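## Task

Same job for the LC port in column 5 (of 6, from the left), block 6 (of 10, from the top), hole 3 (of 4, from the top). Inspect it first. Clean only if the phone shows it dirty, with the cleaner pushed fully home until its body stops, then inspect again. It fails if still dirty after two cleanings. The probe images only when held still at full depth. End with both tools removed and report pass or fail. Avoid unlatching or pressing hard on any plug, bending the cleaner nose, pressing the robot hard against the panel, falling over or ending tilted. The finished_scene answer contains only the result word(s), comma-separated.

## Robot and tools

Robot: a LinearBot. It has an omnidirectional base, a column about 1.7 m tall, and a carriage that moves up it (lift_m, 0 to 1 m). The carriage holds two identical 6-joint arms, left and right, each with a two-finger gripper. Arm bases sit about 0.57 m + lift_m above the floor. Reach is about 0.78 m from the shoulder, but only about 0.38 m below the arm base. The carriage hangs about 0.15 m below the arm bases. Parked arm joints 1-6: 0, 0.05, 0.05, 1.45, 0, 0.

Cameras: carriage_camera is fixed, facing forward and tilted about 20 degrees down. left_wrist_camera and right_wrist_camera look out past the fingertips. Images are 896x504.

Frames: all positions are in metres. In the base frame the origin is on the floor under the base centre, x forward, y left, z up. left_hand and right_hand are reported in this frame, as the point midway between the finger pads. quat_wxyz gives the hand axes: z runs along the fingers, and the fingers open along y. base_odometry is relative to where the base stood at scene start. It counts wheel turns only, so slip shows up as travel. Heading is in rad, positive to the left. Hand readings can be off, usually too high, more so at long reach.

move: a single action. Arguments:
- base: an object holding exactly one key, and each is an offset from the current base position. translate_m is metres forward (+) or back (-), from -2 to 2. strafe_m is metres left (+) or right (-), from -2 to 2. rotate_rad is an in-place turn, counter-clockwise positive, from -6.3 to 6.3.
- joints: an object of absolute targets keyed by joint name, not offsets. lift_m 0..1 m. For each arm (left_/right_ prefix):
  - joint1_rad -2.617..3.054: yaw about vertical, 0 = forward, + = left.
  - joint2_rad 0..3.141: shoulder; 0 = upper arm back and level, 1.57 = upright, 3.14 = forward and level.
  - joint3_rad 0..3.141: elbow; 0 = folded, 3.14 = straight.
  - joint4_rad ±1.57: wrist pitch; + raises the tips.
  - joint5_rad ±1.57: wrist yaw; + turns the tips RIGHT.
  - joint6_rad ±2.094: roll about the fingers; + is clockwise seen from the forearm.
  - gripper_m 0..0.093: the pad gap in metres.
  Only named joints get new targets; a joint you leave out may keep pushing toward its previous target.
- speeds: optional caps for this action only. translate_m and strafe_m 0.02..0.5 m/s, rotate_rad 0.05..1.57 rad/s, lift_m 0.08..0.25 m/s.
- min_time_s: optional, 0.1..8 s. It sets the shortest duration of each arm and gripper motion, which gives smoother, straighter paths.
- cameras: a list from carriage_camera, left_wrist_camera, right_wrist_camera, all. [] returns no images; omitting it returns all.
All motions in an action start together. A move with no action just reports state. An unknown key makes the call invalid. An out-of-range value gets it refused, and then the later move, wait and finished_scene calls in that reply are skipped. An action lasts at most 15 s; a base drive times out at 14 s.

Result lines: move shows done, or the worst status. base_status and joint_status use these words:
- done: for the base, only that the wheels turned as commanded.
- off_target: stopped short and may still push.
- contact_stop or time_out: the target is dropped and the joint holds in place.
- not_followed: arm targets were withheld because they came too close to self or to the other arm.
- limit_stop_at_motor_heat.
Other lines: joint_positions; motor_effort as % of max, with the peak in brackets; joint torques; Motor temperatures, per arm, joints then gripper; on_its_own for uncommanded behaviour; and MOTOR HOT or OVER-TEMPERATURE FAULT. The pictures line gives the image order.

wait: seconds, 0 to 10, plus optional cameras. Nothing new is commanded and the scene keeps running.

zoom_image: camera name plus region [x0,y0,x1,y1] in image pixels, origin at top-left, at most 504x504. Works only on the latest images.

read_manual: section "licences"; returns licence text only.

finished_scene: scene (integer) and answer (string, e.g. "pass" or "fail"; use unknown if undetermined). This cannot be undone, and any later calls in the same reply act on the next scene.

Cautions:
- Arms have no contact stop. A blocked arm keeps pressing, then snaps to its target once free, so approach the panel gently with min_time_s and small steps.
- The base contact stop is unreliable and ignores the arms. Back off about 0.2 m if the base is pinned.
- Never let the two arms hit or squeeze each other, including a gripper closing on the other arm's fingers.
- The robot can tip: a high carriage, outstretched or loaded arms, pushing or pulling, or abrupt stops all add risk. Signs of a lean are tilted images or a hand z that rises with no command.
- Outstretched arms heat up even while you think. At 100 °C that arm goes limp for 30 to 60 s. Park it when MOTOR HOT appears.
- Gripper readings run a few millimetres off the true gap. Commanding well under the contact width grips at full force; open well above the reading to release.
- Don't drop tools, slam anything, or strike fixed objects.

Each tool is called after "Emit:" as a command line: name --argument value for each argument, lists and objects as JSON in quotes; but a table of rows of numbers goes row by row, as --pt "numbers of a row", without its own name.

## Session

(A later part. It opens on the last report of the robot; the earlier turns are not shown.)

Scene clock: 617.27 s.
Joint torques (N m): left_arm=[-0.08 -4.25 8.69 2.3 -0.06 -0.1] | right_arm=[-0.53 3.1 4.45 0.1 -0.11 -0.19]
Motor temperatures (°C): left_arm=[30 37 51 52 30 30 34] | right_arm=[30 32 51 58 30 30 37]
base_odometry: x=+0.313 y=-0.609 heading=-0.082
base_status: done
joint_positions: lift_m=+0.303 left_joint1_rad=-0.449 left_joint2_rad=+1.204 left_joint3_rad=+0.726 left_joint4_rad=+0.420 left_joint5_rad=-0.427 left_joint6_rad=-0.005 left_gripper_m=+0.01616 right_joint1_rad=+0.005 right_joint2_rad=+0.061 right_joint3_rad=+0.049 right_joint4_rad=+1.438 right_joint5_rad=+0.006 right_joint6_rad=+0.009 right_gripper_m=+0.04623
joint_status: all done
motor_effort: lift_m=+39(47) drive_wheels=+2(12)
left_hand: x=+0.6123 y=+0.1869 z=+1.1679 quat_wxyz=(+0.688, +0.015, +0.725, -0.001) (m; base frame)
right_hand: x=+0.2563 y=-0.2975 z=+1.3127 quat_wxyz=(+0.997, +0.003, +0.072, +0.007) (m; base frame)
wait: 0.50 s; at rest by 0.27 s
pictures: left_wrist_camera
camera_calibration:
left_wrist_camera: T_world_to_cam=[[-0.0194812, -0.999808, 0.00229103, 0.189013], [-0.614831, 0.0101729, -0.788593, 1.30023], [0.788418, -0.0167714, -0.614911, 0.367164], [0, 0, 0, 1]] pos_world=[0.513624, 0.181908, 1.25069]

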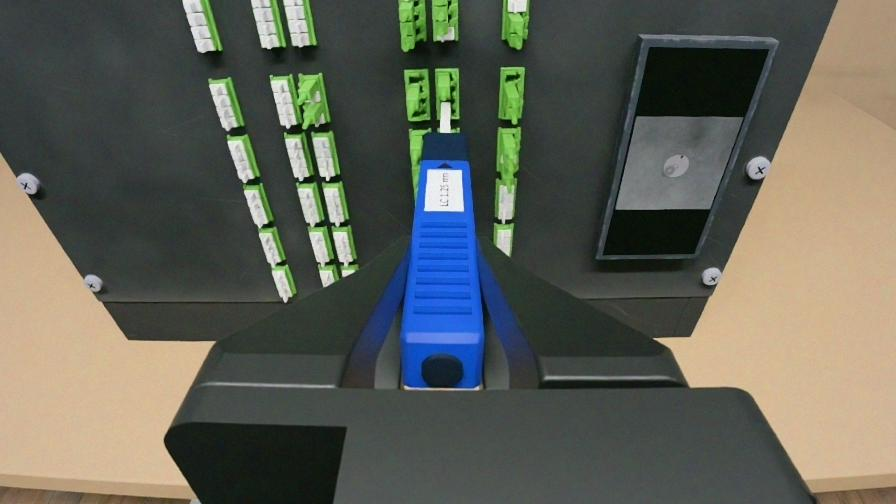

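Emit:
move --base '{"translate_m":0.004}' --speeds '{"translate_m":0.02}' --cameras '[]'

Emit:
wait --seconds 0.5 --cameras '["left_wrist_camera"]'

Emit:
zoom_image --camera "left_wrist_camera" --region '[425, 80, 475, 140]'

Scene clock: 621.00 s.
Joint torques (N m): left_arm=[-0.1 -4.21 8.72 2.29 -0.05 -0.09] | right_arm=[-0.54 3.04 4.44 0.08 -0.11 -0.16]
Motor temperatures (°C): left_arm=[30 37 51 51 30 30 34] | right_arm=[30 32 51 58 30 30 37]
move: done
base_odometry: x=+0.317 y=-0.609 heading=-0.082
base_status: done
joint_positions: lift_m=+0.303 left_joint1_rad=-0.449 left_joint2_rad=+1.204 left_joint3_rad=+0.726 left_joint4_rad=+0.420 left_joint5_rad=-0.427 left_joint6_rad=-0.005 left_gripper_m=+0.01616 right_joint1_rad=+0.005 right_joint2_rad=+0.061 right_joint3_rad=+0.049 right_joint4_rad=+1.438 right_joint5_rad=+0.006 right_joint6_rad=+0.009 right_gripper_m=+0.04623
joint_status: not commanded
motor_effort: lift_m=+41(41) drive_wheels=+2(12)
left_hand: x=+0.6123 y=+0.1869 z=+1.1679 quat_wxyz=(+0.688, +0.015, +0.725, -0.001) (m; base frame)
right_hand: x=+0.2564 y=-0.2975 z=+1.3127 quat_wxyz=(+0.997, +0.003, +0.072, +0.007) (m; base frame)
pictures: none
No camera images: "cameras" was empty.

Scene clock: 621.50 s.
Joint torques (N m): left_arm=[-0.09 -4.23 8.75 2.29 -0.06 -0.1] | right_arm=[-0.54 3.15 4.42 0.06 -0.12 -0.16]
Motor temperatures (°C): left_arm=[30 37 51 51 30 30 34] | right_arm=[30 32 51 58 30 30 37]
base_odometry: x=+0.317 y=-0.609 heading=-0.082
base_status: done
joint_positions: lift_m=+0.303 left_joint1_rad=-0.449 left_joint2_rad=+1.204 left_joint3_rad=+0.726 left_joint4_rad=+0.420 left_joint5_rad=-0.427 left_joint6_rad=-0.005 left_gripper_m=+0.01616 right_joint1_rad=+0.005 right_joint2_rad=+0.061 right_joint3_rad=+0.049 right_joint4_rad=+1.438 right_joint5_rad=+0.006 right_joint6_rad=+0.009 right_gripper_m=+0.04623
joint_status: not commanded
motor_effort: lift_m=+39(41) drive_wheels=+3(12)
left_hand: x=+0.6123 y=+0.1869 z=+1.1679 quat_wxyz=(+0.688, +0.015, +0.725, -0.001) (m; base frame)
right_hand: x=+0.2563 y=-0.2975 z=+1.3127 quat_wxyz=(+0.997, +0.003, +0.072, +0.007) (m; base frame)
wait: 0.50 s; at rest by 0.27 s
pictures: left_wrist_camera
camera_calibration:
left_wrist_camera: T_world_to_cam=[[-0.0194812, -0.999808, 0.00229103, 0.189013], [-0.614831, 0.0101729, -0.788593, 1.30023], [0.788418, -0.0167714, -0.614911, 0.367164], [0, 0, 0, 1]] pos_world=[0.513624, 0.181908, 1.25069]

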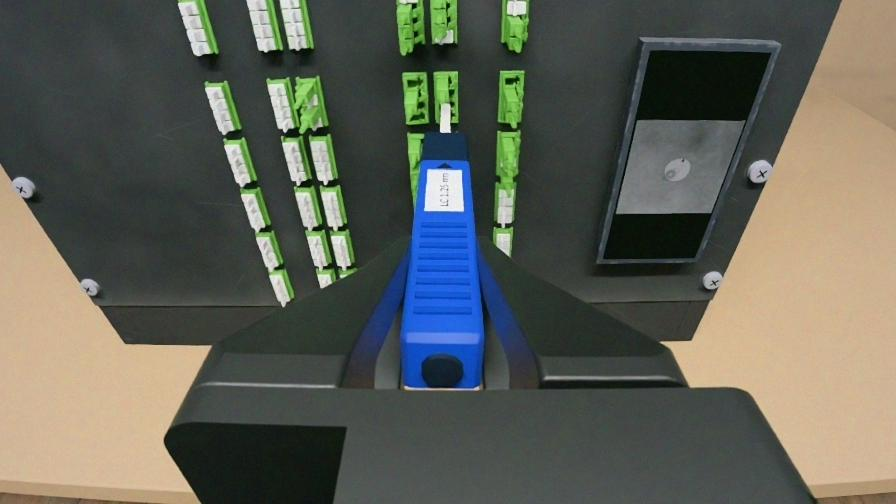

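Scaled by 8.400 from the camera's 896x504 image, which has a finer 1280x720 frame.

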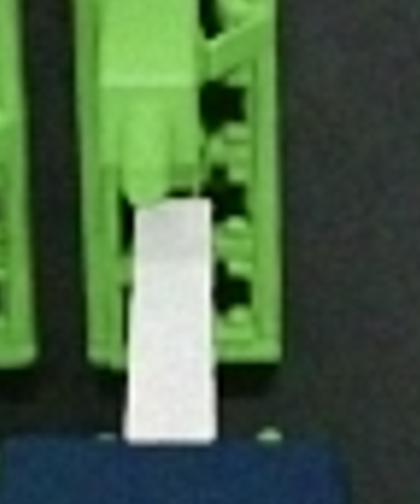

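Emit:
move --base '{"translate_m":-0.003}' --speeds '{"translate_m":0.02}' --cameras '[]'

Emit:
move --base '{"strafe_m":0.001}' --speeds '{"strafe_m":0.02}' --cameras '[]'

Emit:
wait --seconds 0.5 --cameras '["left_wrist_camera"]'

Emit:
zoom_image --camera "left_wrist_camera" --region '[425, 80, 475, 140]'

Scene clock: 627.33 s.
Joint torques (N m): left_arm=[-0.1 -4.22 8.68 2.29 -0.06 -0.09] | right_arm=[-0.53 3.15 4.41 0.06 -0.12 -0.16]
Motor temperatures (°C): left_arm=[30 37 51 51 30 30 34] | right_arm=[30 32 51 57 30 30 37]
move: done
base_odometry: x=+0.314 y=-0.609 heading=-0.082
base_status: done
joint_positions: lift_m=+0.303 left_joint1_rad=-0.449 left_joint2_rad=+1.204 left_joint3_rad=+0.726 left_joint4_rad=+0.420 left_joint5_rad=-0.427 left_joint6_rad=-0.005 left_gripper_m=+0.01616 right_joint1_rad=+0.005 right_joint2_rad=+0.061 right_joint3_rad=+0.049 right_joint4_rad=+1.439 right_joint5_rad=+0.006 right_joint6_rad=+0.009 right_gripper_m=+0.04623
joint_status: not commanded
motor_effort: lift_m=+39(40) drive_wheels=+1(11)
left_hand: x=+0.6123 y=+0.1869 z=+1.1679 quat_wxyz=(+0.688, +0.015, +0.725, -0.001) (m; base frame)
right_hand: x=+0.2563 y=-0.2975 z=+1.3127 quat_wxyz=(+0.997, +0.003, +0.072, +0.007) (m; base frame)
pictures: none
No camera images: "cameras" was empty.

Scene clock: 627.77 s.
Joint torques (N m): left_arm=[-0.08 -4.21 8.65 2.28 -0.04 -0.1] | right_arm=[-0.51 3.08 4.4 0.08 -0.11 -0.18]
Motor temperatures (°C): left_arm=[30 37 51 51 30 30 34] | right_arm=[30 32 51 57 30 30 37]
move: done
base_odometry: x=+0.314 y=-0.608 heading=-0.082
base_status: done
joint_positions: lift_m=+0.303 left_joint1_rad=-0.449 left_joint2_rad=+1.204 left_joint3_rad=+0.726 left_joint4_rad=+0.420 left_joint5_rad=-0.426 left_joint6_rad=-0.005 left_gripper_m=+0.01616 right_joint1_rad=+0.005 right_joint2_rad=+0.061 right_joint3_rad=+0.049 right_joint4_rad=+1.438 right_joint5_rad=+0.006 right_joint6_rad=+0.008 right_gripper_m=+0.04623
joint_status: not commanded
motor_effort: lift_m=+39(40) drive_wheels=+2(4)
left_hand: x=+0.6123 y=+0.1867 z=+1.1679 quat_wxyz=(+0.688, +0.015, +0.725, -0.001) (m; base frame)
right_hand: x=+0.2563 y=-0.2975 z=+1.3127 quat_wxyz=(+0.997, +0.003, +0.072, +0.006) (m; base frame)
pictures: none
No camera images: "cameras" was empty.

Scene clock: 628.27 s.
Joint torques (N m): left_arm=[-0.03 -4.21 8.73 2.32 -0.08 -0.09] | right_arm=[-0.47 3.03 4.49 0.08 -0.11 -0.17]
Motor temperatures (°C): left_arm=[30 37 51 51 30 30 34] | right_arm=[30 32 51 57 30 30 37]
base_odometry: x=+0.314 y=-0.608 heading=-0.082
base_status: done
joint_positions: lift_m=+0.303 left_joint1_rad=-0.449 left_joint2_rad=+1.204 left_joint3_rad=+0.726 left_joint4_rad=+0.420 left_joint5_rad=-0.426 left_joint6_rad=-0.005 left_gripper_m=+0.01616 right_joint1_rad=+0.005 right_joint2_rad=+0.061 right_joint3_rad=+0.049 right_joint4_rad=+1.438 right_joint5_rad=+0.006 right_joint6_rad=+0.008 right_gripper_m=+0.04623
joint_status: not commanded
motor_effort: lift_m=+40(40) drive_wheels=+2(4)
left_hand: x=+0.6123 y=+0.1867 z=+1.1679 quat_wxyz=(+0.688, +0.015, +0.725, -0.001) (m; base frame)
right_hand: x=+0.2563 y=-0.2975 z=+1.3127 quat_wxyz=(+0.997, +0.003, +0.072, +0.006) (m; base frame)
wait: 0.50 s; at rest by 0.27 s
pictures: left_wrist_camera
camera_calibration:
left_wrist_camera: T_world_to_cam=[[-0.0205342, -0.999785, 0.00273185, 0.189002], [-0.614865, 0.0104738, -0.788563, 1.30015], [0.788365, -0.0178722, -0.614948, 0.367444], [0, 0, 0, 1]] pos_world=[0.513618, 0.181911, 1.25069]

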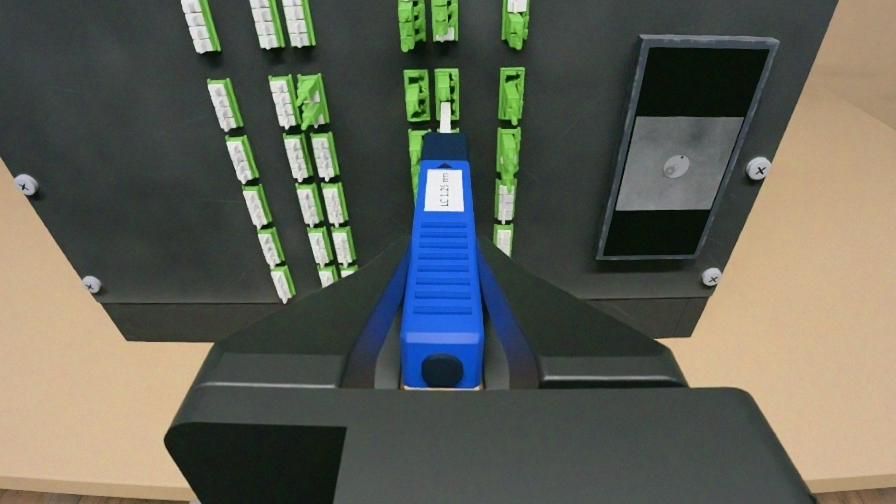

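Scaled by 8.400 from the camera's 896x504 image, which has a finer 1280x720 frame.

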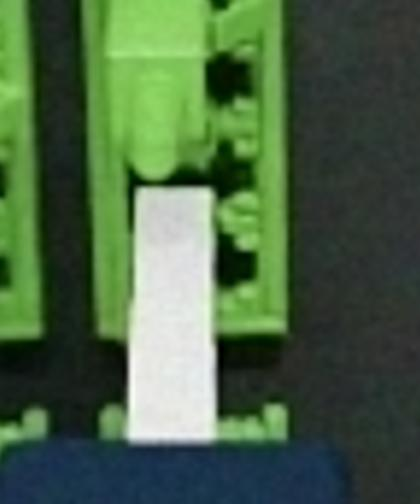

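Emit:
move --base '{"strafe_m":0.001}' --speeds '{"strafe_m":0.02}' --cameras '[]'

Emit:
move --base '{"translate_m":0.002}' --speeds '{"translate_m":0.02}' --cameras '[]'

Emit:
wait --seconds 0.5 --cameras '["left_wrist_camera"]'

Emit:
zoom_image --camera "left_wrist_camera" --region '[425, 80, 475, 140]'

Scene clock: 633.07 s.
Joint torques (N m): left_arm=[-0.03 -4.16 8.73 2.3 -0.1 -0.09] | right_arm=[-0.31 3.12 4.46 0.08 -0.09 -0.18]
Motor temperatures (°C): left_arm=[30 37 51 51 30 30 34] | right_arm=[30 32 51 56 30 30 37]
move: done
base_odometry: x=+0.314 y=-0.607 heading=-0.082
base_status: done
joint_positions: lift_m=+0.303 left_joint1_rad=-0.449 left_joint2_rad=+1.204 left_joint3_rad=+0.726 left_joint4_rad=+0.420 left_joint5_rad=-0.425 left_joint6_rad=-0.005 left_gripper_m=+0.01616 right_joint1_rad=+0.005 right_joint2_rad=+0.061 right_joint3_rad=+0.049 right_joint4_rad=+1.438 right_joint5_rad=+0.005 right_joint6_rad=+0.008 right_gripper_m=+0.04623
joint_status: not commanded
motor_effort: lift_m=+39(40) drive_wheels=+3(5)
left_hand: x=+0.6123 y=+0.1865 z=+1.1679 quat_wxyz=(+0.688, +0.015, +0.725, -0.002) (m; base frame)
right_hand: x=+0.2563 y=-0.2973 z=+1.3127 quat_wxyz=(+0.997, +0.003, +0.072, +0.006) (m; base frame)
pictures: none
No camera images: "cameras" was empty.

Scene clock: 633.70 s.
Joint torques (N m): left_arm=[-0.02 -4.11 8.7 2.3 -0.07 -0.09] | right_arm=[-0.4 3.11 4.52 0.11 -0.11 -0.15]
Motor temperatures (°C): left_arm=[30 37 51 51 30 30 34] | right_arm=[30 32 51 56 30 30 37]
move: done
base_odometry: x=+0.316 y=-0.607 heading=-0.082
base_status: done
joint_positions: lift_m=+0.303 left_joint1_rad=-0.450 left_joint2_rad=+1.204 left_joint3_rad=+0.726 left_joint4_rad=+0.420 left_joint5_rad=-0.426 left_joint6_rad=-0.005 left_gripper_m=+0.01616 right_joint1_rad=+0.005 right_joint2_rad=+0.061 right_joint3_rad=+0.049 right_joint4_rad=+1.438 right_joint5_rad=+0.005 right_joint6_rad=+0.008 right_gripper_m=+0.04623
joint_status: not commanded
motor_effort: lift_m=+38(41) drive_wheels=+3(12)
left_hand: x=+0.6123 y=+0.1865 z=+1.1679 quat_wxyz=(+0.688, +0.015, +0.725, -0.002) (m; base frame)
right_hand: x=+0.2565 y=-0.2973 z=+1.3127 quat_wxyz=(+0.997, +0.003, +0.072, +0.006) (m; base frame)
pictures: none
No camera images: "cameras" was empty.

Scene clock: 634.20 s.
Joint torques (N m): left_arm=[-0.03 -4.22 8.73 2.3 -0.07 -0.08] | right_arm=[-0.47 3.1 4.49 0.08 -0.12 -0.17]
Motor temperatures (°C): left_arm=[30 37 52 51 30 30 34] | right_arm=[30 32 51 56 30 30 37]
base_odometry: x=+0.316 y=-0.607 heading=-0.082
base_status: done
joint_positions: lift_m=+0.303 left_joint1_rad=-0.450 left_joint2_rad=+1.204 left_joint3_rad=+0.726 left_joint4_rad=+0.420 left_joint5_rad=-0.426 left_joint6_rad=-0.005 left_gripper_m=+0.01616 right_joint1_rad=+0.005 right_joint2_rad=+0.061 right_joint3_rad=+0.049 right_joint4_rad=+1.438 right_joint5_rad=+0.005 right_joint6_rad=+0.008 right_gripper_m=+0.04623
joint_status: not commanded
motor_effort: lift_m=+39(41) drive_wheels=+3(12)
left_hand: x=+0.6123 y=+0.1865 z=+1.1679 quat_wxyz=(+0.688, +0.015, +0.725, -0.002) (m; base frame)
right_hand: x=+0.2563 y=-0.2973 z=+1.3127 quat_wxyz=(+0.997, +0.003, +0.072, +0.006) (m; base frame)
wait: 0.50 s; at rest by 0.27 s
pictures: left_wrist_camera
camera_calibration:
left_wrist_camera: T_world_to_cam=[[-0.020955, -0.999777, 0.00267972, 0.189184], [-0.614857, 0.0107736, -0.788565, 1.30009], [0.78836, -0.0181721, -0.614946, 0.367497], [0, 0, 0, 1]] pos_world=[0.513616, 0.181813, 1.25069]

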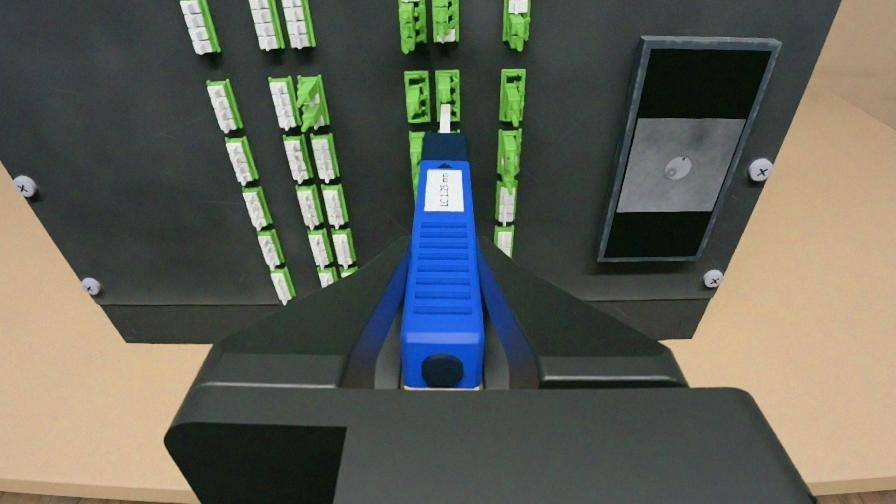

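Scaled by 8.400 from the camera's 896x504 image, which has a finer 1280x720 frame.

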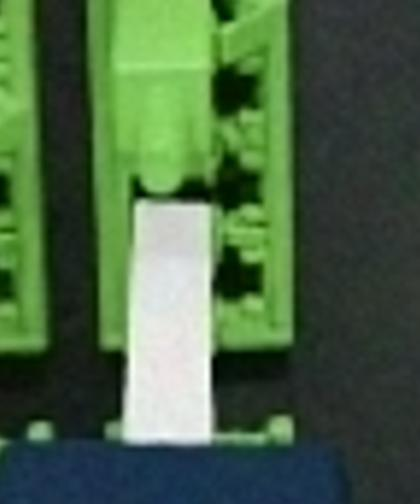

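Emit:
move --base '{"translate_m":0.003}' --speeds '{"translate_m":0.02}' --cameras '[]'

Emit:
wait --seconds 0.5 --cameras '["left_wrist_camera"]'

Emit:
zoom_image --camera "left_wrist_camera" --region '[425, 80, 475, 140]'

Scene clock: 637.57 s.
Joint torques (N m): left_arm=[-0.06 -4.21 8.72 2.3 -0.07 -0.09] | right_arm=[-0.38 3.04 4.52 0.11 -0.12 -0.17]
Motor temperatures (°C): left_arm=[30 37 52 51 30 30 34] | right_arm=[30 32 51 55 30 30 37]
move: done
base_odometry: x=+0.319 y=-0.608 heading=-0.083
base_status: done
joint_positions: lift_m=+0.303 left_joint1_rad=-0.450 left_joint2_rad=+1.204 left_joint3_rad=+0.726 left_joint4_rad=+0.420 left_joint5_rad=-0.426 left_joint6_rad=-0.005 left_gripper_m=+0.01616 right_joint1_rad=+0.005 right_joint2_rad=+0.061 right_joint3_rad=+0.049 right_joint4_rad=+1.438 right_joint5_rad=+0.005 right_joint6_rad=+0.008 right_gripper_m=+0.04623
joint_status: not commanded
motor_effort: lift_m=+39(41) drive_wheels=+3(12)
left_hand: x=+0.6122 y=+0.1865 z=+1.1678 quat_wxyz=(+0.688, +0.015, +0.725, -0.002) (m; base frame)
right_hand: x=+0.2565 y=-0.2973 z=+1.3127 quat_wxyz=(+0.997, +0.003, +0.072, +0.006) (m; base frame)
pictures: none
No camera images: "cameras" was empty.

Scene clock: 638.07 s.
Joint torques (N m): left_arm=[-0.06 -4.22 8.7 2.3 -0.07 -0.08] | right_arm=[-0.42 3.19 4.52 0.07 -0.1 -0.17]
Motor temperatures (°C): left_arm=[30 37 52 51 30 30 34] | right_arm=[30 32 51 55 30 30 37]
base_odometry: x=+0.319 y=-0.608 heading=-0.083
base_status: done
joint_positions: lift_m=+0.303 left_joint1_rad=-0.450 left_joint2_rad=+1.204 left_joint3_rad=+0.726 left_joint4_rad=+0.420 left_joint5_rad=-0.426 left_joint6_rad=-0.005 left_gripper_m=+0.01616 right_joint1_rad=+0.005 right_joint2_rad=+0.061 right_joint3_rad=+0.049 right_joint4_rad=+1.438 right_joint5_rad=+0.005 right_joint6_rad=+0.008 right_gripper_m=+0.04623
joint_status: not commanded
motor_effort: lift_m=+40(41) drive_wheels=+3(12)
left_hand: x=+0.6122 y=+0.1865 z=+1.1678 quat_wxyz=(+0.688, +0.015, +0.725, -0.002) (m; base frame)
right_hand: x=+0.2563 y=-0.2973 z=+1.3127 quat_wxyz=(+0.997, +0.003, +0.072, +0.006) (m; base frame)
wait: 0.50 s; at rest by 0.27 s
pictures: left_wrist_camera
camera_calibration:
left_wrist_camera: T_world_to_cam=[[-0.0209375, -0.999778, 0.00254523, 0.189243], [-0.61514, 0.0108754, -0.788343, 1.29994], [0.78814, -0.0180716, -0.61523, 0.367946], [0, 0, 0, 1]] pos_world=[0.513617, 0.181713, 1.25069]

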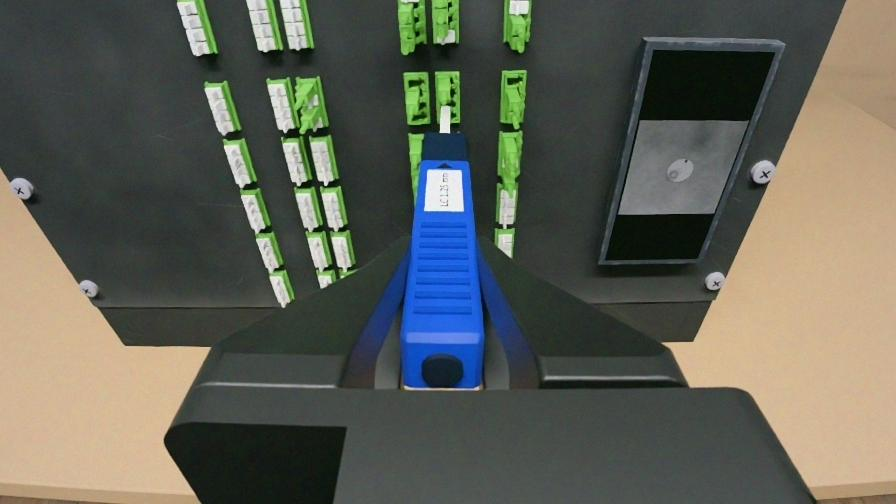

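Scaled by 8.400 from the camera's 896x504 image, which has a finer 1280x720 frame.

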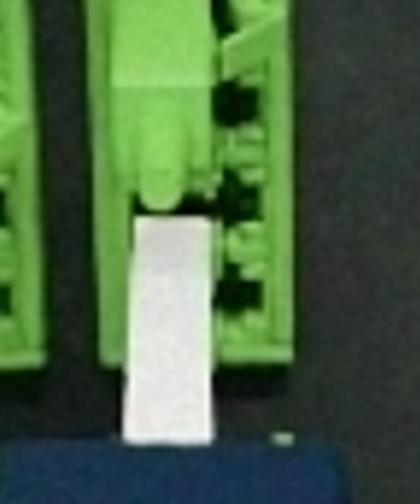

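Emit:
move --base '{"translate_m":0.005}' --speeds '{"translate_m":0.02}' --cameras '[]'

Emit:
wait --seconds 0.4 --cameras '["left_wrist_camera"]'

Emit:
zoom_image --camera "left_wrist_camera" --region '[425, 80, 475, 140]'

Scene clock: 641.57 s.
Joint torques (N m): left_arm=[0.08 -4.05 8.68 2.32 -0.06 -0.09] | right_arm=[-0.38 3.18 4.52 0.09 -0.1 -0.17]
Motor temperatures (°C): left_arm=[30 37 52 51 30 30 34] | right_arm=[30 32 51 55 30 30 37]
move: done
base_odometry: x=+0.324 y=-0.608 heading=-0.083
base_status: done
joint_positions: lift_m=+0.303 left_joint1_rad=-0.451 left_joint2_rad=+1.202 left_joint3_rad=+0.726 left_joint4_rad=+0.418 left_joint5_rad=-0.428 left_joint6_rad=-0.005 left_gripper_m=+0.01616 right_joint1_rad=+0.005 right_joint2_rad=+0.061 right_joint3_rad=+0.049 right_joint4_rad=+1.438 right_joint5_rad=+0.005 right_joint6_rad=+0.008 right_gripper_m=+0.04623
joint_status: not commanded
motor_effort: lift_m=+39(40) drive_wheels=+4(10)
left_hand: x=+0.6118 y=+0.1863 z=+1.1678 quat_wxyz=(+0.688, +0.015, +0.726, -0.001) (m; base frame)
right_hand: x=+0.2564 y=-0.2973 z=+1.3127 quat_wxyz=(+0.997, +0.003, +0.072, +0.006) (m; base frame)
pictures: none
No camera images: "cameras" was empty.

Scene clock: 641.97 s.
Joint torques (N m): left_arm=[0.06 -4.03 8.7 2.32 -0.06 -0.08] | right_arm=[-0.29 3.08 4.37 0.11 -0.1 -0.18]
Motor temperatures (°C): left_arm=[30 37 52 51 30 30 34] | right_arm=[30 32 51 55 30 30 37]
base_odometry: x=+0.324 y=-0.608 heading=-0.083
base_status: done
joint_positions: lift_m=+0.303 left_joint1_rad=-0.451 left_joint2_rad=+1.202 left_joint3_rad=+0.726 left_joint4_rad=+0.418 left_joint5_rad=-0.428 left_joint6_rad=-0.005 left_gripper_m=+0.01616 right_joint1_rad=+0.005 right_joint2_rad=+0.061 right_joint3_rad=+0.049 right_joint4_rad=+1.438 right_joint5_rad=+0.005 right_joint6_rad=+0.008 right_gripper_m=+0.04623
joint_status: not commanded
motor_effort: lift_m=+39(40) drive_wheels=+4(10)
left_hand: x=+0.6118 y=+0.1863 z=+1.1678 quat_wxyz=(+0.688, +0.015, +0.726, -0.001) (m; base frame)
right_hand: x=+0.2563 y=-0.2973 z=+1.3127 quat_wxyz=(+0.997, +0.003, +0.072, +0.006) (m; base frame)
wait: 0.40 s; at rest by 0.27 s
pictures: left_wrist_camera
camera_calibration:
left_wrist_camera: T_world_to_cam=[[-0.0209631, -0.999778, 0.00219917, 0.18948], [-0.61564, 0.0111754, -0.787948, 1.29949], [0.787748, -0.0178718, -0.615738, 0.369118], [0, 0, 0, 1]] pos_world=[0.513217, 0.181512, 1.25079]

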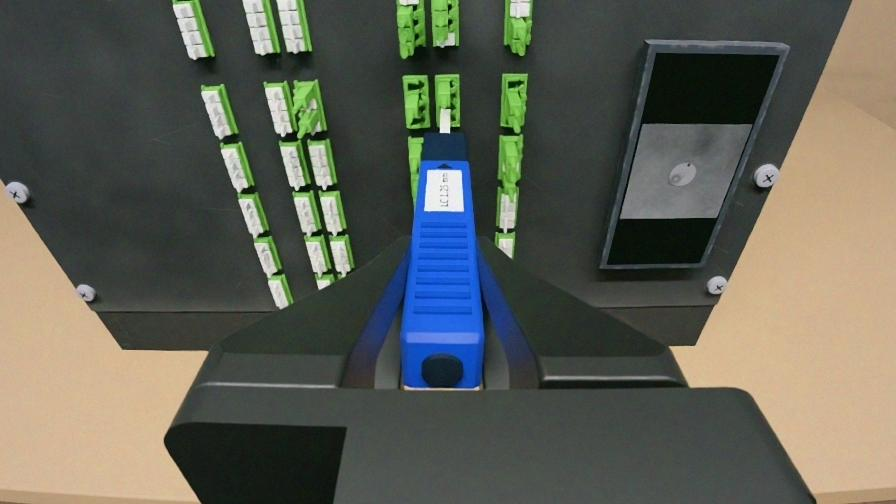

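Scaled by 8.400 from the camera's 896x504 image, which has a finer 1280x720 frame.

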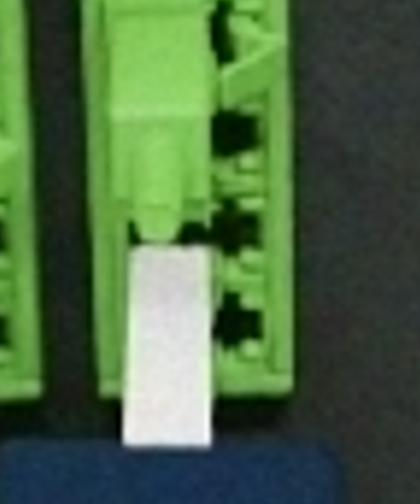

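Emit:
move --base '{"translate_m":0.003}' --speeds '{"translate_m":0.02}' --cameras '[]'

Emit:
wait --seconds 0.4 --cameras '["left_wrist_camera"]'

Emit:
zoom_image --camera "left_wrist_camera" --region '[425, 80, 475, 140]'

Scene clock: 646.23 s.
Joint torques (N m): left_arm=[0.54 -2.81 8.73 2.45 -0.02 -0.09] | right_arm=[-0.43 3.12 4.51 0.07 -0.08 -0.18]
Motor temperatures (°C): left_arm=[30 37 52 51 30 30 34] | right_arm=[30 32 51 54 30 30 37]
move: done
base_odometry: x=+0.327 y=-0.608 heading=-0.083
base_status: done
joint_positions: lift_m=+0.303 left_joint1_rad=-0.455 left_joint2_rad=+1.191 left_joint3_rad=+0.726 left_joint4_rad=+0.405 left_joint5_rad=-0.431 left_joint6_rad=-0.005 left_gripper_m=+0.01616 right_joint1_rad=+0.005 right_joint2_rad=+0.061 right_joint3_rad=+0.049 right_joint4_rad=+1.438 right_joint5_rad=+0.005 right_joint6_rad=+0.008 right_gripper_m=+0.04623
joint_status: not commanded
motor_effort: lift_m=+39(40) drive_wheels=+4(15)
left_hand: x=+0.6095 y=+0.1863 z=+1.1691 quat_wxyz=(+0.687, +0.016, +0.726, -0.001) (m; base frame)
right_hand: x=+0.2564 y=-0.2973 z=+1.3127 quat_wxyz=(+0.997, +0.003, +0.072, +0.006) (m; base frame)
pictures: none
No camera images: "cameras" was empty.

Scene clock: 646.63 s.
Joint torques (N m): left_arm=[0.51 -2.82 8.72 2.46 -0.02 -0.09] | right_arm=[-0.38 3.1 4.49 0.1 -0.1 -0.21]
Motor temperatures (°C): left_arm=[30 37 52 51 30 30 34] | right_arm=[30 32 51 54 30 30 37]
base_odometry: x=+0.327 y=-0.608 heading=-0.083
base_status: done
joint_positions: lift_m=+0.303 left_joint1_rad=-0.455 left_joint2_rad=+1.191 left_joint3_rad=+0.726 left_joint4_rad=+0.405 left_joint5_rad=-0.431 left_joint6_rad=-0.005 left_gripper_m=+0.01616 right_joint1_rad=+0.005 right_joint2_rad=+0.061 right_joint3_rad=+0.049 right_joint4_rad=+1.438 right_joint5_rad=+0.005 right_joint6_rad=+0.008 right_gripper_m=+0.04623
joint_status: not commanded
motor_effort: lift_m=+39(40) drive_wheels=+4(15)
left_hand: x=+0.6095 y=+0.1863 z=+1.1691 quat_wxyz=(+0.687, +0.016, +0.726, -0.001) (m; base frame)
right_hand: x=+0.2563 y=-0.2973 z=+1.3127 quat_wxyz=(+0.997, +0.003, +0.072, +0.006) (m; base frame)
wait: 0.40 s; at rest by 0.27 s
pictures: left_wrist_camera
camera_calibration:
left_wrist_camera: T_world_to_cam=[[-0.0213227, -0.999772, 0.00112144, 0.190863], [-0.616914, 0.0122746, -0.786935, 1.29842], [0.786741, -0.0174714, -0.617035, 0.373778], [0, 0, 0, 1]] pos_world=[0.511017, 0.181412, 1.25219]

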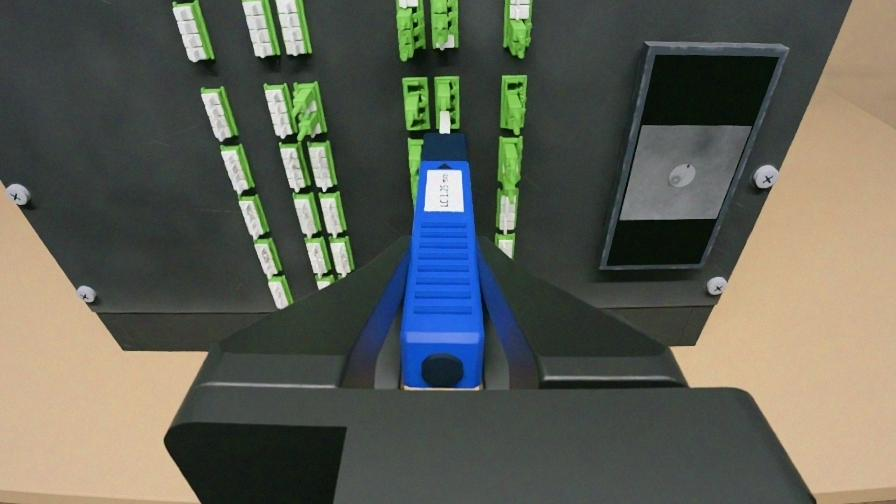

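Scaled by 8.400 from the camera's 896x504 image, which has a finer 1280x720 frame.

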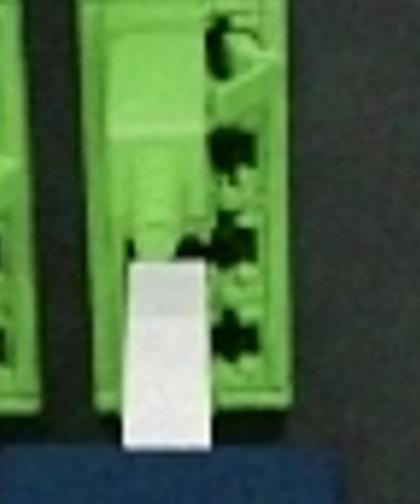

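Emit:
zoom_image --camera "left_wrist_camera" --region '[415, 100, 475, 220]'

Emit:
zoom_image --camera "left_wrist_camera" --region '[390, 320, 500, 400]'

Scaled by 4.200 from the camera's 896x504 image, which has a finer 1280x720 frame.

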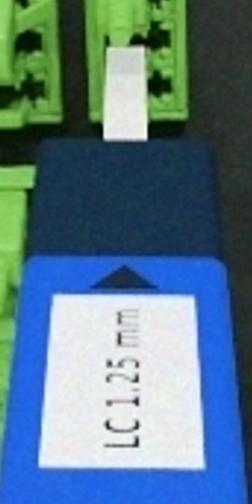

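Scaled by 4.582 from the camera's 896x504 image, which has a finer 1280x720 frame.

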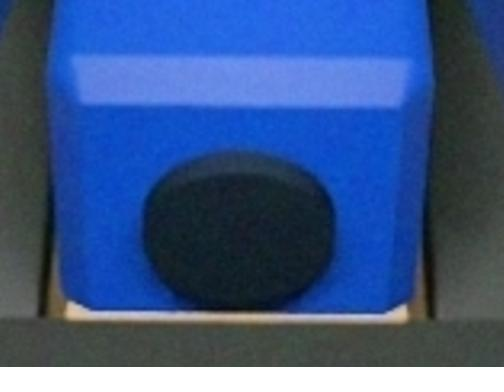

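Emit:
move --base '{"translate_m": -0.011}' --speeds '{"translate_m": 0.02}' --cameras '["left_wrist_camera"]'

Emit:
zoom_image --camera "left_wrist_camera" --region '[425, 80, 475, 140]'

Scene clock: 670.67 s.
Joint torques (N m): left_arm=[0.18 -3.32 8.73 2.43 -0.03 -0.09] | right_arm=[-0.5 3.15 4.45 0.2 -0.11 -0.16]
Motor temperatures (°C): left_arm=[30 36 52 54 30 30 34] | right_arm=[30 32 51 51 30 30 37]
move: done
base_odometry: x=+0.316 y=-0.607 heading=-0.083
base_status: done
joint_positions: lift_m=+0.303 left_joint1_rad=-0.453 left_joint2_rad=+1.196 left_joint3_rad=+0.726 left_joint4_rad=+0.408 left_joint5_rad=-0.431 left_joint6_rad=-0.005 left_gripper_m=+0.01616 right_joint1_rad=+0.005 right_joint2_rad=+0.061 right_joint3_rad=+0.049 right_joint4_rad=+1.438 right_joint5_rad=+0.005 right_joint6_rad=+0.008 right_gripper_m=+0.04623
joint_status: not commanded
motor_effort: lift_m=+39(41) drive_wheels=+2(7)
left_hand: x=+0.6106 y=+0.1868 z=+1.1680 quat_wxyz=(+0.687, +0.015, +0.727, +0.000) (m; base frame)
right_hand: x=+0.2564 y=-0.2973 z=+1.3127 quat_wxyz=(+0.997, +0.003, +0.072, +0.006) (m; base frame)
pictures: left_wrist_camera
camera_calibration:
left_wrist_camera: T_world_to_cam=[[-0.0190354, -0.999819, 0.000498526, 0.190698], [-0.61802, 0.0113745, -0.78608, 1.29804], [0.785932, -0.0152714, -0.618125, 0.373588], [0, 0, 0, 1]] pos_world=[0.512231, 0.181604, 1.25119]

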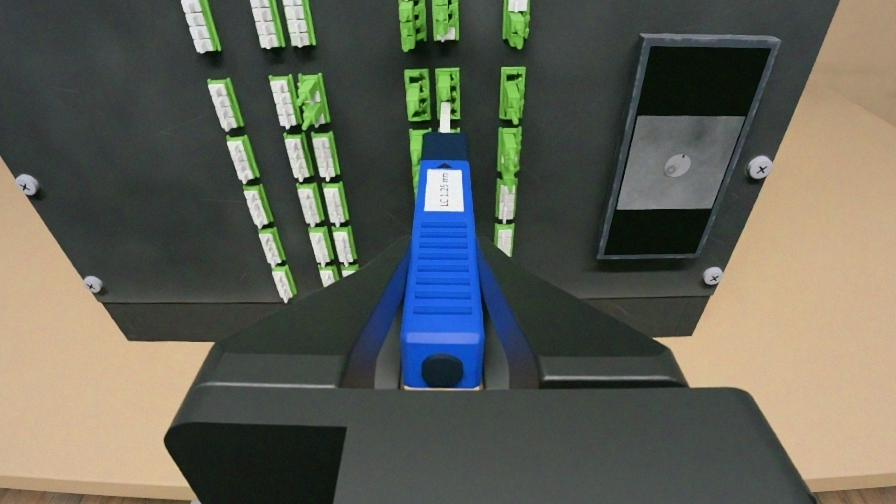

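Scaled by 8.400 from the camera's 896x504 image, which has a finer 1280x720 frame.

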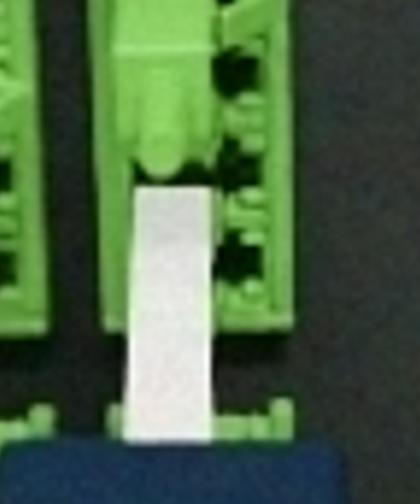

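Emit:
move --base '{"translate_m": -0.012}' --speeds '{"translate_m": 0.03}' --cameras '["left_wrist_camera"]'

Emit:
zoom_image --camera "left_wrist_camera" --region '[425, 80, 475, 140]'

Emit:
zoom_image --camera "left_wrist_camera" --region '[425, 50, 475, 110]'

Scene clock: 680.40 s.
Joint torques (N m): left_arm=[0.27 -3.6 8.66 2.39 -0.02 -0.09] | right_arm=[-0.5 3.23 4.46 0.06 -0.1 -0.16]
Motor temperatures (°C): left_arm=[30 36 52 55 30 30 34] | right_arm=[30 32 51 50 30 30 37]
move: done
base_odometry: x=+0.304 y=-0.606 heading=-0.083
base_status: done
joint_positions: lift_m=+0.303 left_joint1_rad=-0.452 left_joint2_rad=+1.198 left_joint3_rad=+0.726 left_joint4_rad=+0.410 left_joint5_rad=-0.431 left_joint6_rad=-0.005 left_gripper_m=+0.01616 right_joint1_rad=+0.005 right_joint2_rad=+0.061 right_joint3_rad=+0.049 right_joint4_rad=+1.438 right_joint5_rad=+0.005 right_joint6_rad=+0.008 right_gripper_m=+0.04623
joint_status: not commanded
motor_effort: lift_m=+40(40) drive_wheels=+3(18)
left_hand: x=+0.6111 y=+0.1870 z=+1.1676 quat_wxyz=(+0.687, +0.015, +0.727, +0.000) (m; base frame)
right_hand: x=+0.2564 y=-0.2973 z=+1.3127 quat_wxyz=(+0.997, +0.003, +0.072, +0.006) (m; base frame)
pictures: left_wrist_camera
camera_calibration:
left_wrist_camera: T_world_to_cam=[[-0.0178944, -0.99984, 0.000494279, 0.190328], [-0.61804, 0.0106726, -0.786074, 1.29825], [0.785943, -0.0143718, -0.618132, 0.372847], [0, 0, 0, 1]] pos_world=[0.512737, 0.1818, 1.25089]

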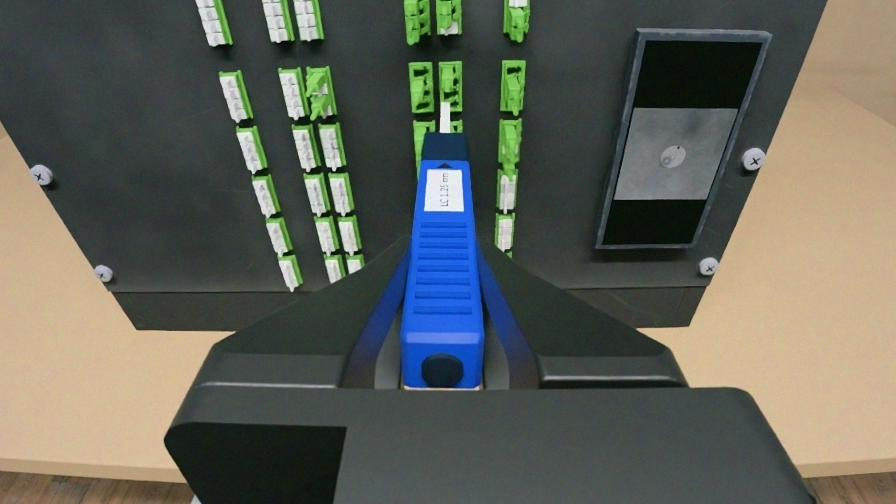

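Scaled by 8.400 from the camera's 896x504 image, which has a finer 1280x720 frame.

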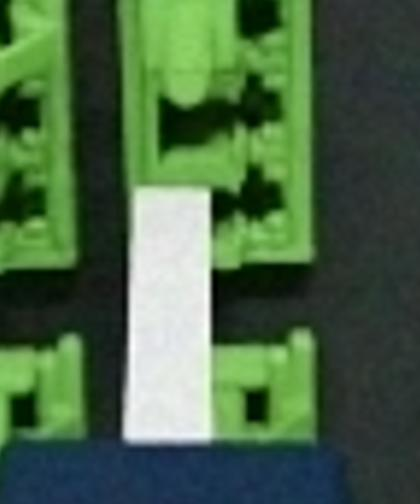

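Scaled by 8.400 from the camera's 896x504 image, which has a finer 1280x720 frame.

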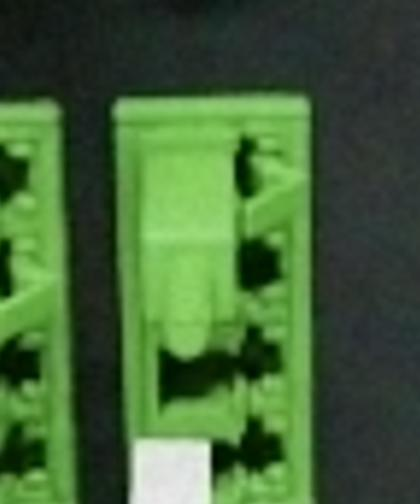

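Emit:
zoom_image --camera "left_wrist_camera" --region '[20, 150, 60, 190]'

Emit:
zoom_image --camera "left_wrist_camera" --region '[85, 250, 125, 290]'

Emit:
zoom_image --camera "left_wrist_camera" --region '[735, 140, 775, 180]'

Emit:
zoom_image --camera "left_wrist_camera" --region '[688, 247, 728, 287]'

Emit:
zoom_image --camera "left_wrist_camera" --region '[395, 120, 495, 240]'

Emit:
zoom_image --camera "left_wrist_camera" --region '[385, 280, 505, 400]'

Scaled by 12.600 from the camera's 896x504 image, which has a finer 1280x720 frame.

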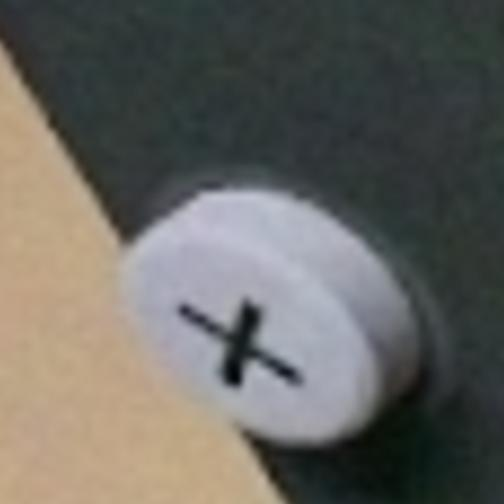

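Scaled by 12.600 from the camera's 896x504 image, which has a finer 1280x720 frame.

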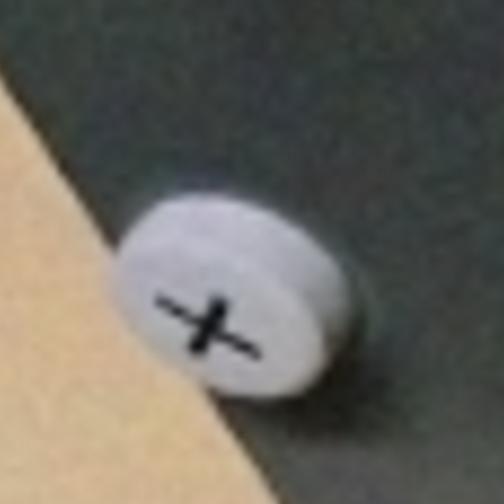

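Scaled by 12.600 from the camera's 896x504 image, which has a finer 1280x720 frame.

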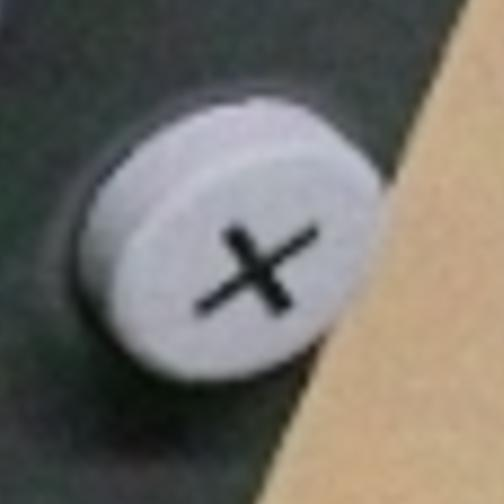

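Scaled by 12.600 from the camera's 896x504 image, which has a finer 1280x720 frame.

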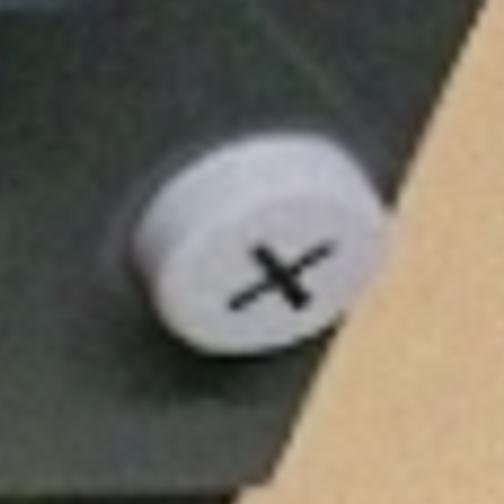

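Scaled by 4.200 from the camera's 896x504 image, which has a finer 1280x720 frame.

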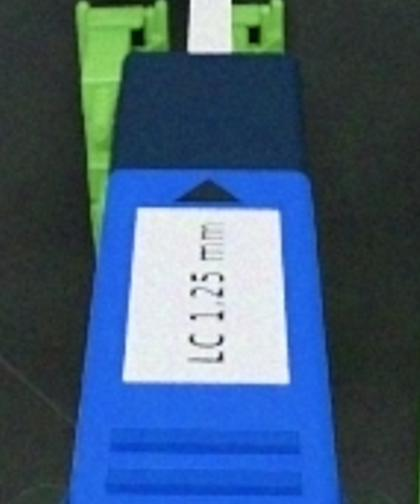

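Scaled by 4.200 from the camera's 896x504 image, which has a finer 1280x720 frame.

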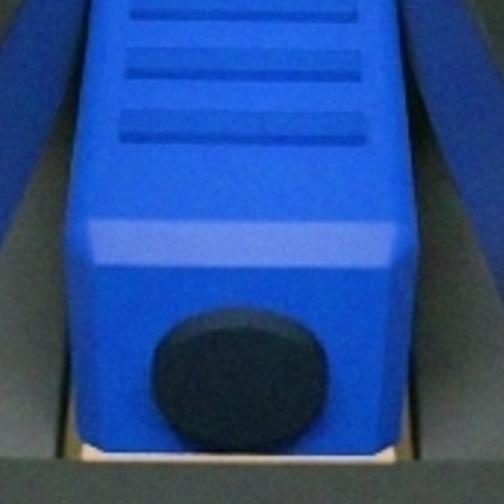

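Emit:
move --joints '{"left_joint4_rad": 0.453, "left_joint6_rad": -0.045, "lift_m": 0.291}' --speeds '{"lift_m": 0.08}' --min_time_s 1.5 --cameras '["left_wrist_camera"]'

Emit:
zoom_image --camera "left_wrist_camera" --region '[425, 80, 475, 140]'

Scene clock: 751.53 s.
Joint torques (N m): left_arm=[0.17 -4.07 8.68 2.47 -0.01 -0.08] | right_arm=[-0.44 3.12 4.42 0.1 -0.07 -0.15]
Motor temperatures (°C): left_arm=[30 36 53 57 30 30 34] | right_arm=[30 32 50 44 30 30 37]
move: done
base_odometry: x=+0.304 y=-0.606 heading=-0.083
base_status: not commanded
joint_positions: lift_m=+0.291 left_joint1_rad=-0.452 left_joint2_rad=+1.202 left_joint3_rad=+0.726 left_joint4_rad=+0.438 left_joint5_rad=-0.431 left_joint6_rad=-0.030 left_gripper_m=+0.01616 right_joint1_rad=+0.005 right_joint2_rad=+0.061 right_joint3_rad=+0.049 right_joint4_rad=+1.438 right_joint5_rad=+0.005 right_joint6_rad=+0.008 right_gripper_m=+0.04623
joint_status: all done
motor_effort: lift_m=+38(38) drive_wheels=+2(3)
left_hand: x=+0.6120 y=+0.1866 z=+1.1611 quat_wxyz=(+0.695, +0.002, +0.719, -0.012) (m; base frame)
right_hand: x=+0.2564 y=-0.2973 z=+1.3012 quat_wxyz=(+0.997, +0.003, +0.072, +0.006) (m; base frame)
pictures: left_wrist_camera
camera_calibration:
left_wrist_camera: T_world_to_cam=[[-0.0171484, -0.999233, 0.0352105, 0.149032], [-0.601534, -0.0178192, -0.798648, 1.30347], [0.798663, -0.0348759, -0.600767, 0.343975], [0, 0, 0, 1]] pos_world=[0.511917, 0.184141, 1.24242]

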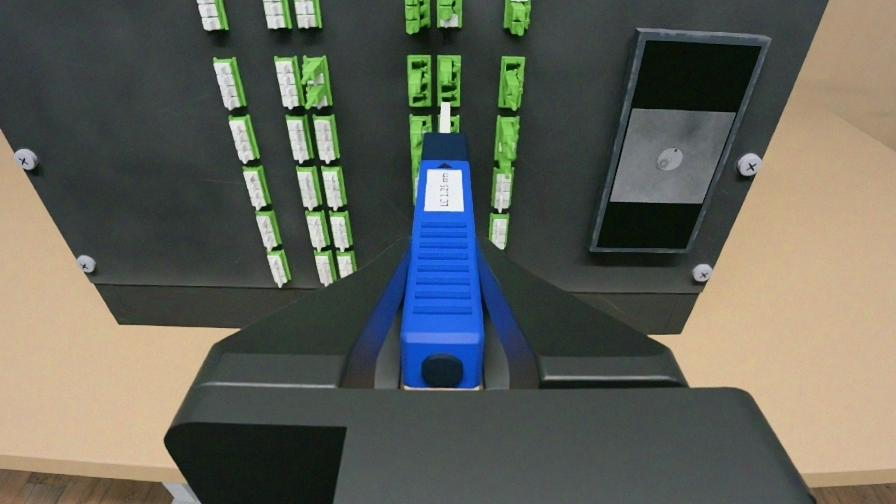

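Scaled by 8.400 from the camera's 896x504 image, which has a finer 1280x720 frame.

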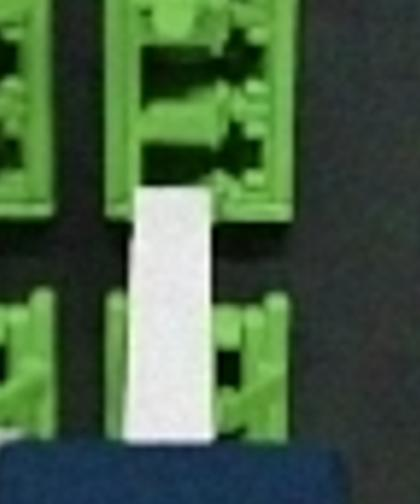

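Emit:
move --base '{"translate_m": 0.013}' --speeds '{"translate_m": 0.02}' --cameras '["left_wrist_camera"]'

Emit:
zoom_image --camera "left_wrist_camera" --region '[425, 80, 475, 140]'

Scene clock: 756.37 s.
Joint torques (N m): left_arm=[0.06 -4.04 8.73 2.41 -0.02 -0.1] | right_arm=[-0.44 3.11 4.45 0.09 -0.08 -0.16]
Motor temperatures (°C): left_arm=[30 36 53 56 30 30 34] | right_arm=[30 31 50 44 30 30 37]
move: done
base_odometry: x=+0.317 y=-0.607 heading=-0.083
base_status: done
joint_positions: lift_m=+0.291 left_joint1_rad=-0.451 left_joint2_rad=+1.202 left_joint3_rad=+0.726 left_joint4_rad=+0.442 left_joint5_rad=-0.431 left_joint6_rad=-0.031 left_gripper_m=+0.01616 right_joint1_rad=+0.005 right_joint2_rad=+0.061 right_joint3_rad=+0.049 right_joint4_rad=+1.438 right_joint5_rad=+0.005 right_joint6_rad=+0.008 right_gripper_m=+0.04623
joint_status: not commanded
motor_effort: lift_m=+37(38) drive_wheels=+2(14)
left_hand: x=+0.6121 y=+0.1870 z=+1.1620 quat_wxyz=(+0.696, +0.001, +0.718, -0.012) (m; base frame)
right_hand: x=+0.2564 y=-0.2973 z=+1.3012 quat_wxyz=(+0.997, +0.003, +0.072, +0.006) (m; base frame)
pictures: left_wrist_camera
camera_calibration:
left_wrist_camera: T_world_to_cam=[[-0.0161339, -0.999179, 0.0371726, 0.146543], [-0.598772, -0.0201188, -0.800666, 1.30534], [0.800757, -0.0351758, -0.597956, 0.339861], [0, 0, 0, 1]] pos_world=[0.511819, 0.18464, 1.24292]

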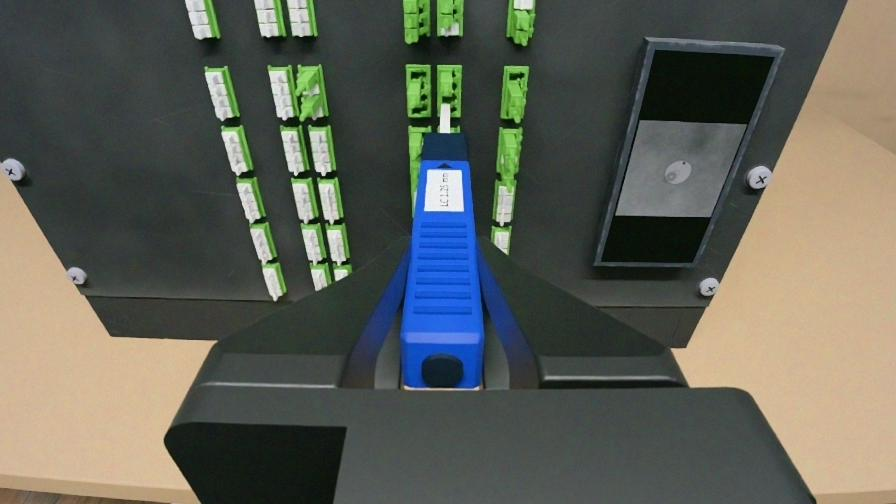

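Scaled by 8.400 from the camera's 896x504 image, which has a finer 1280x720 frame.

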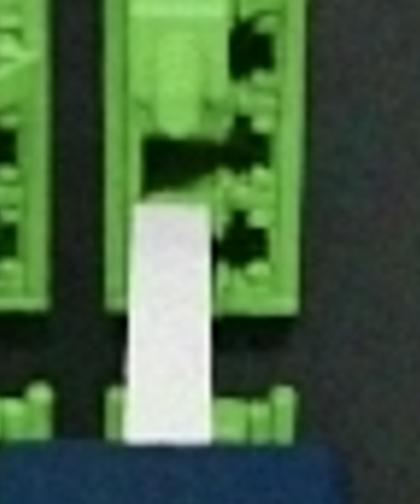

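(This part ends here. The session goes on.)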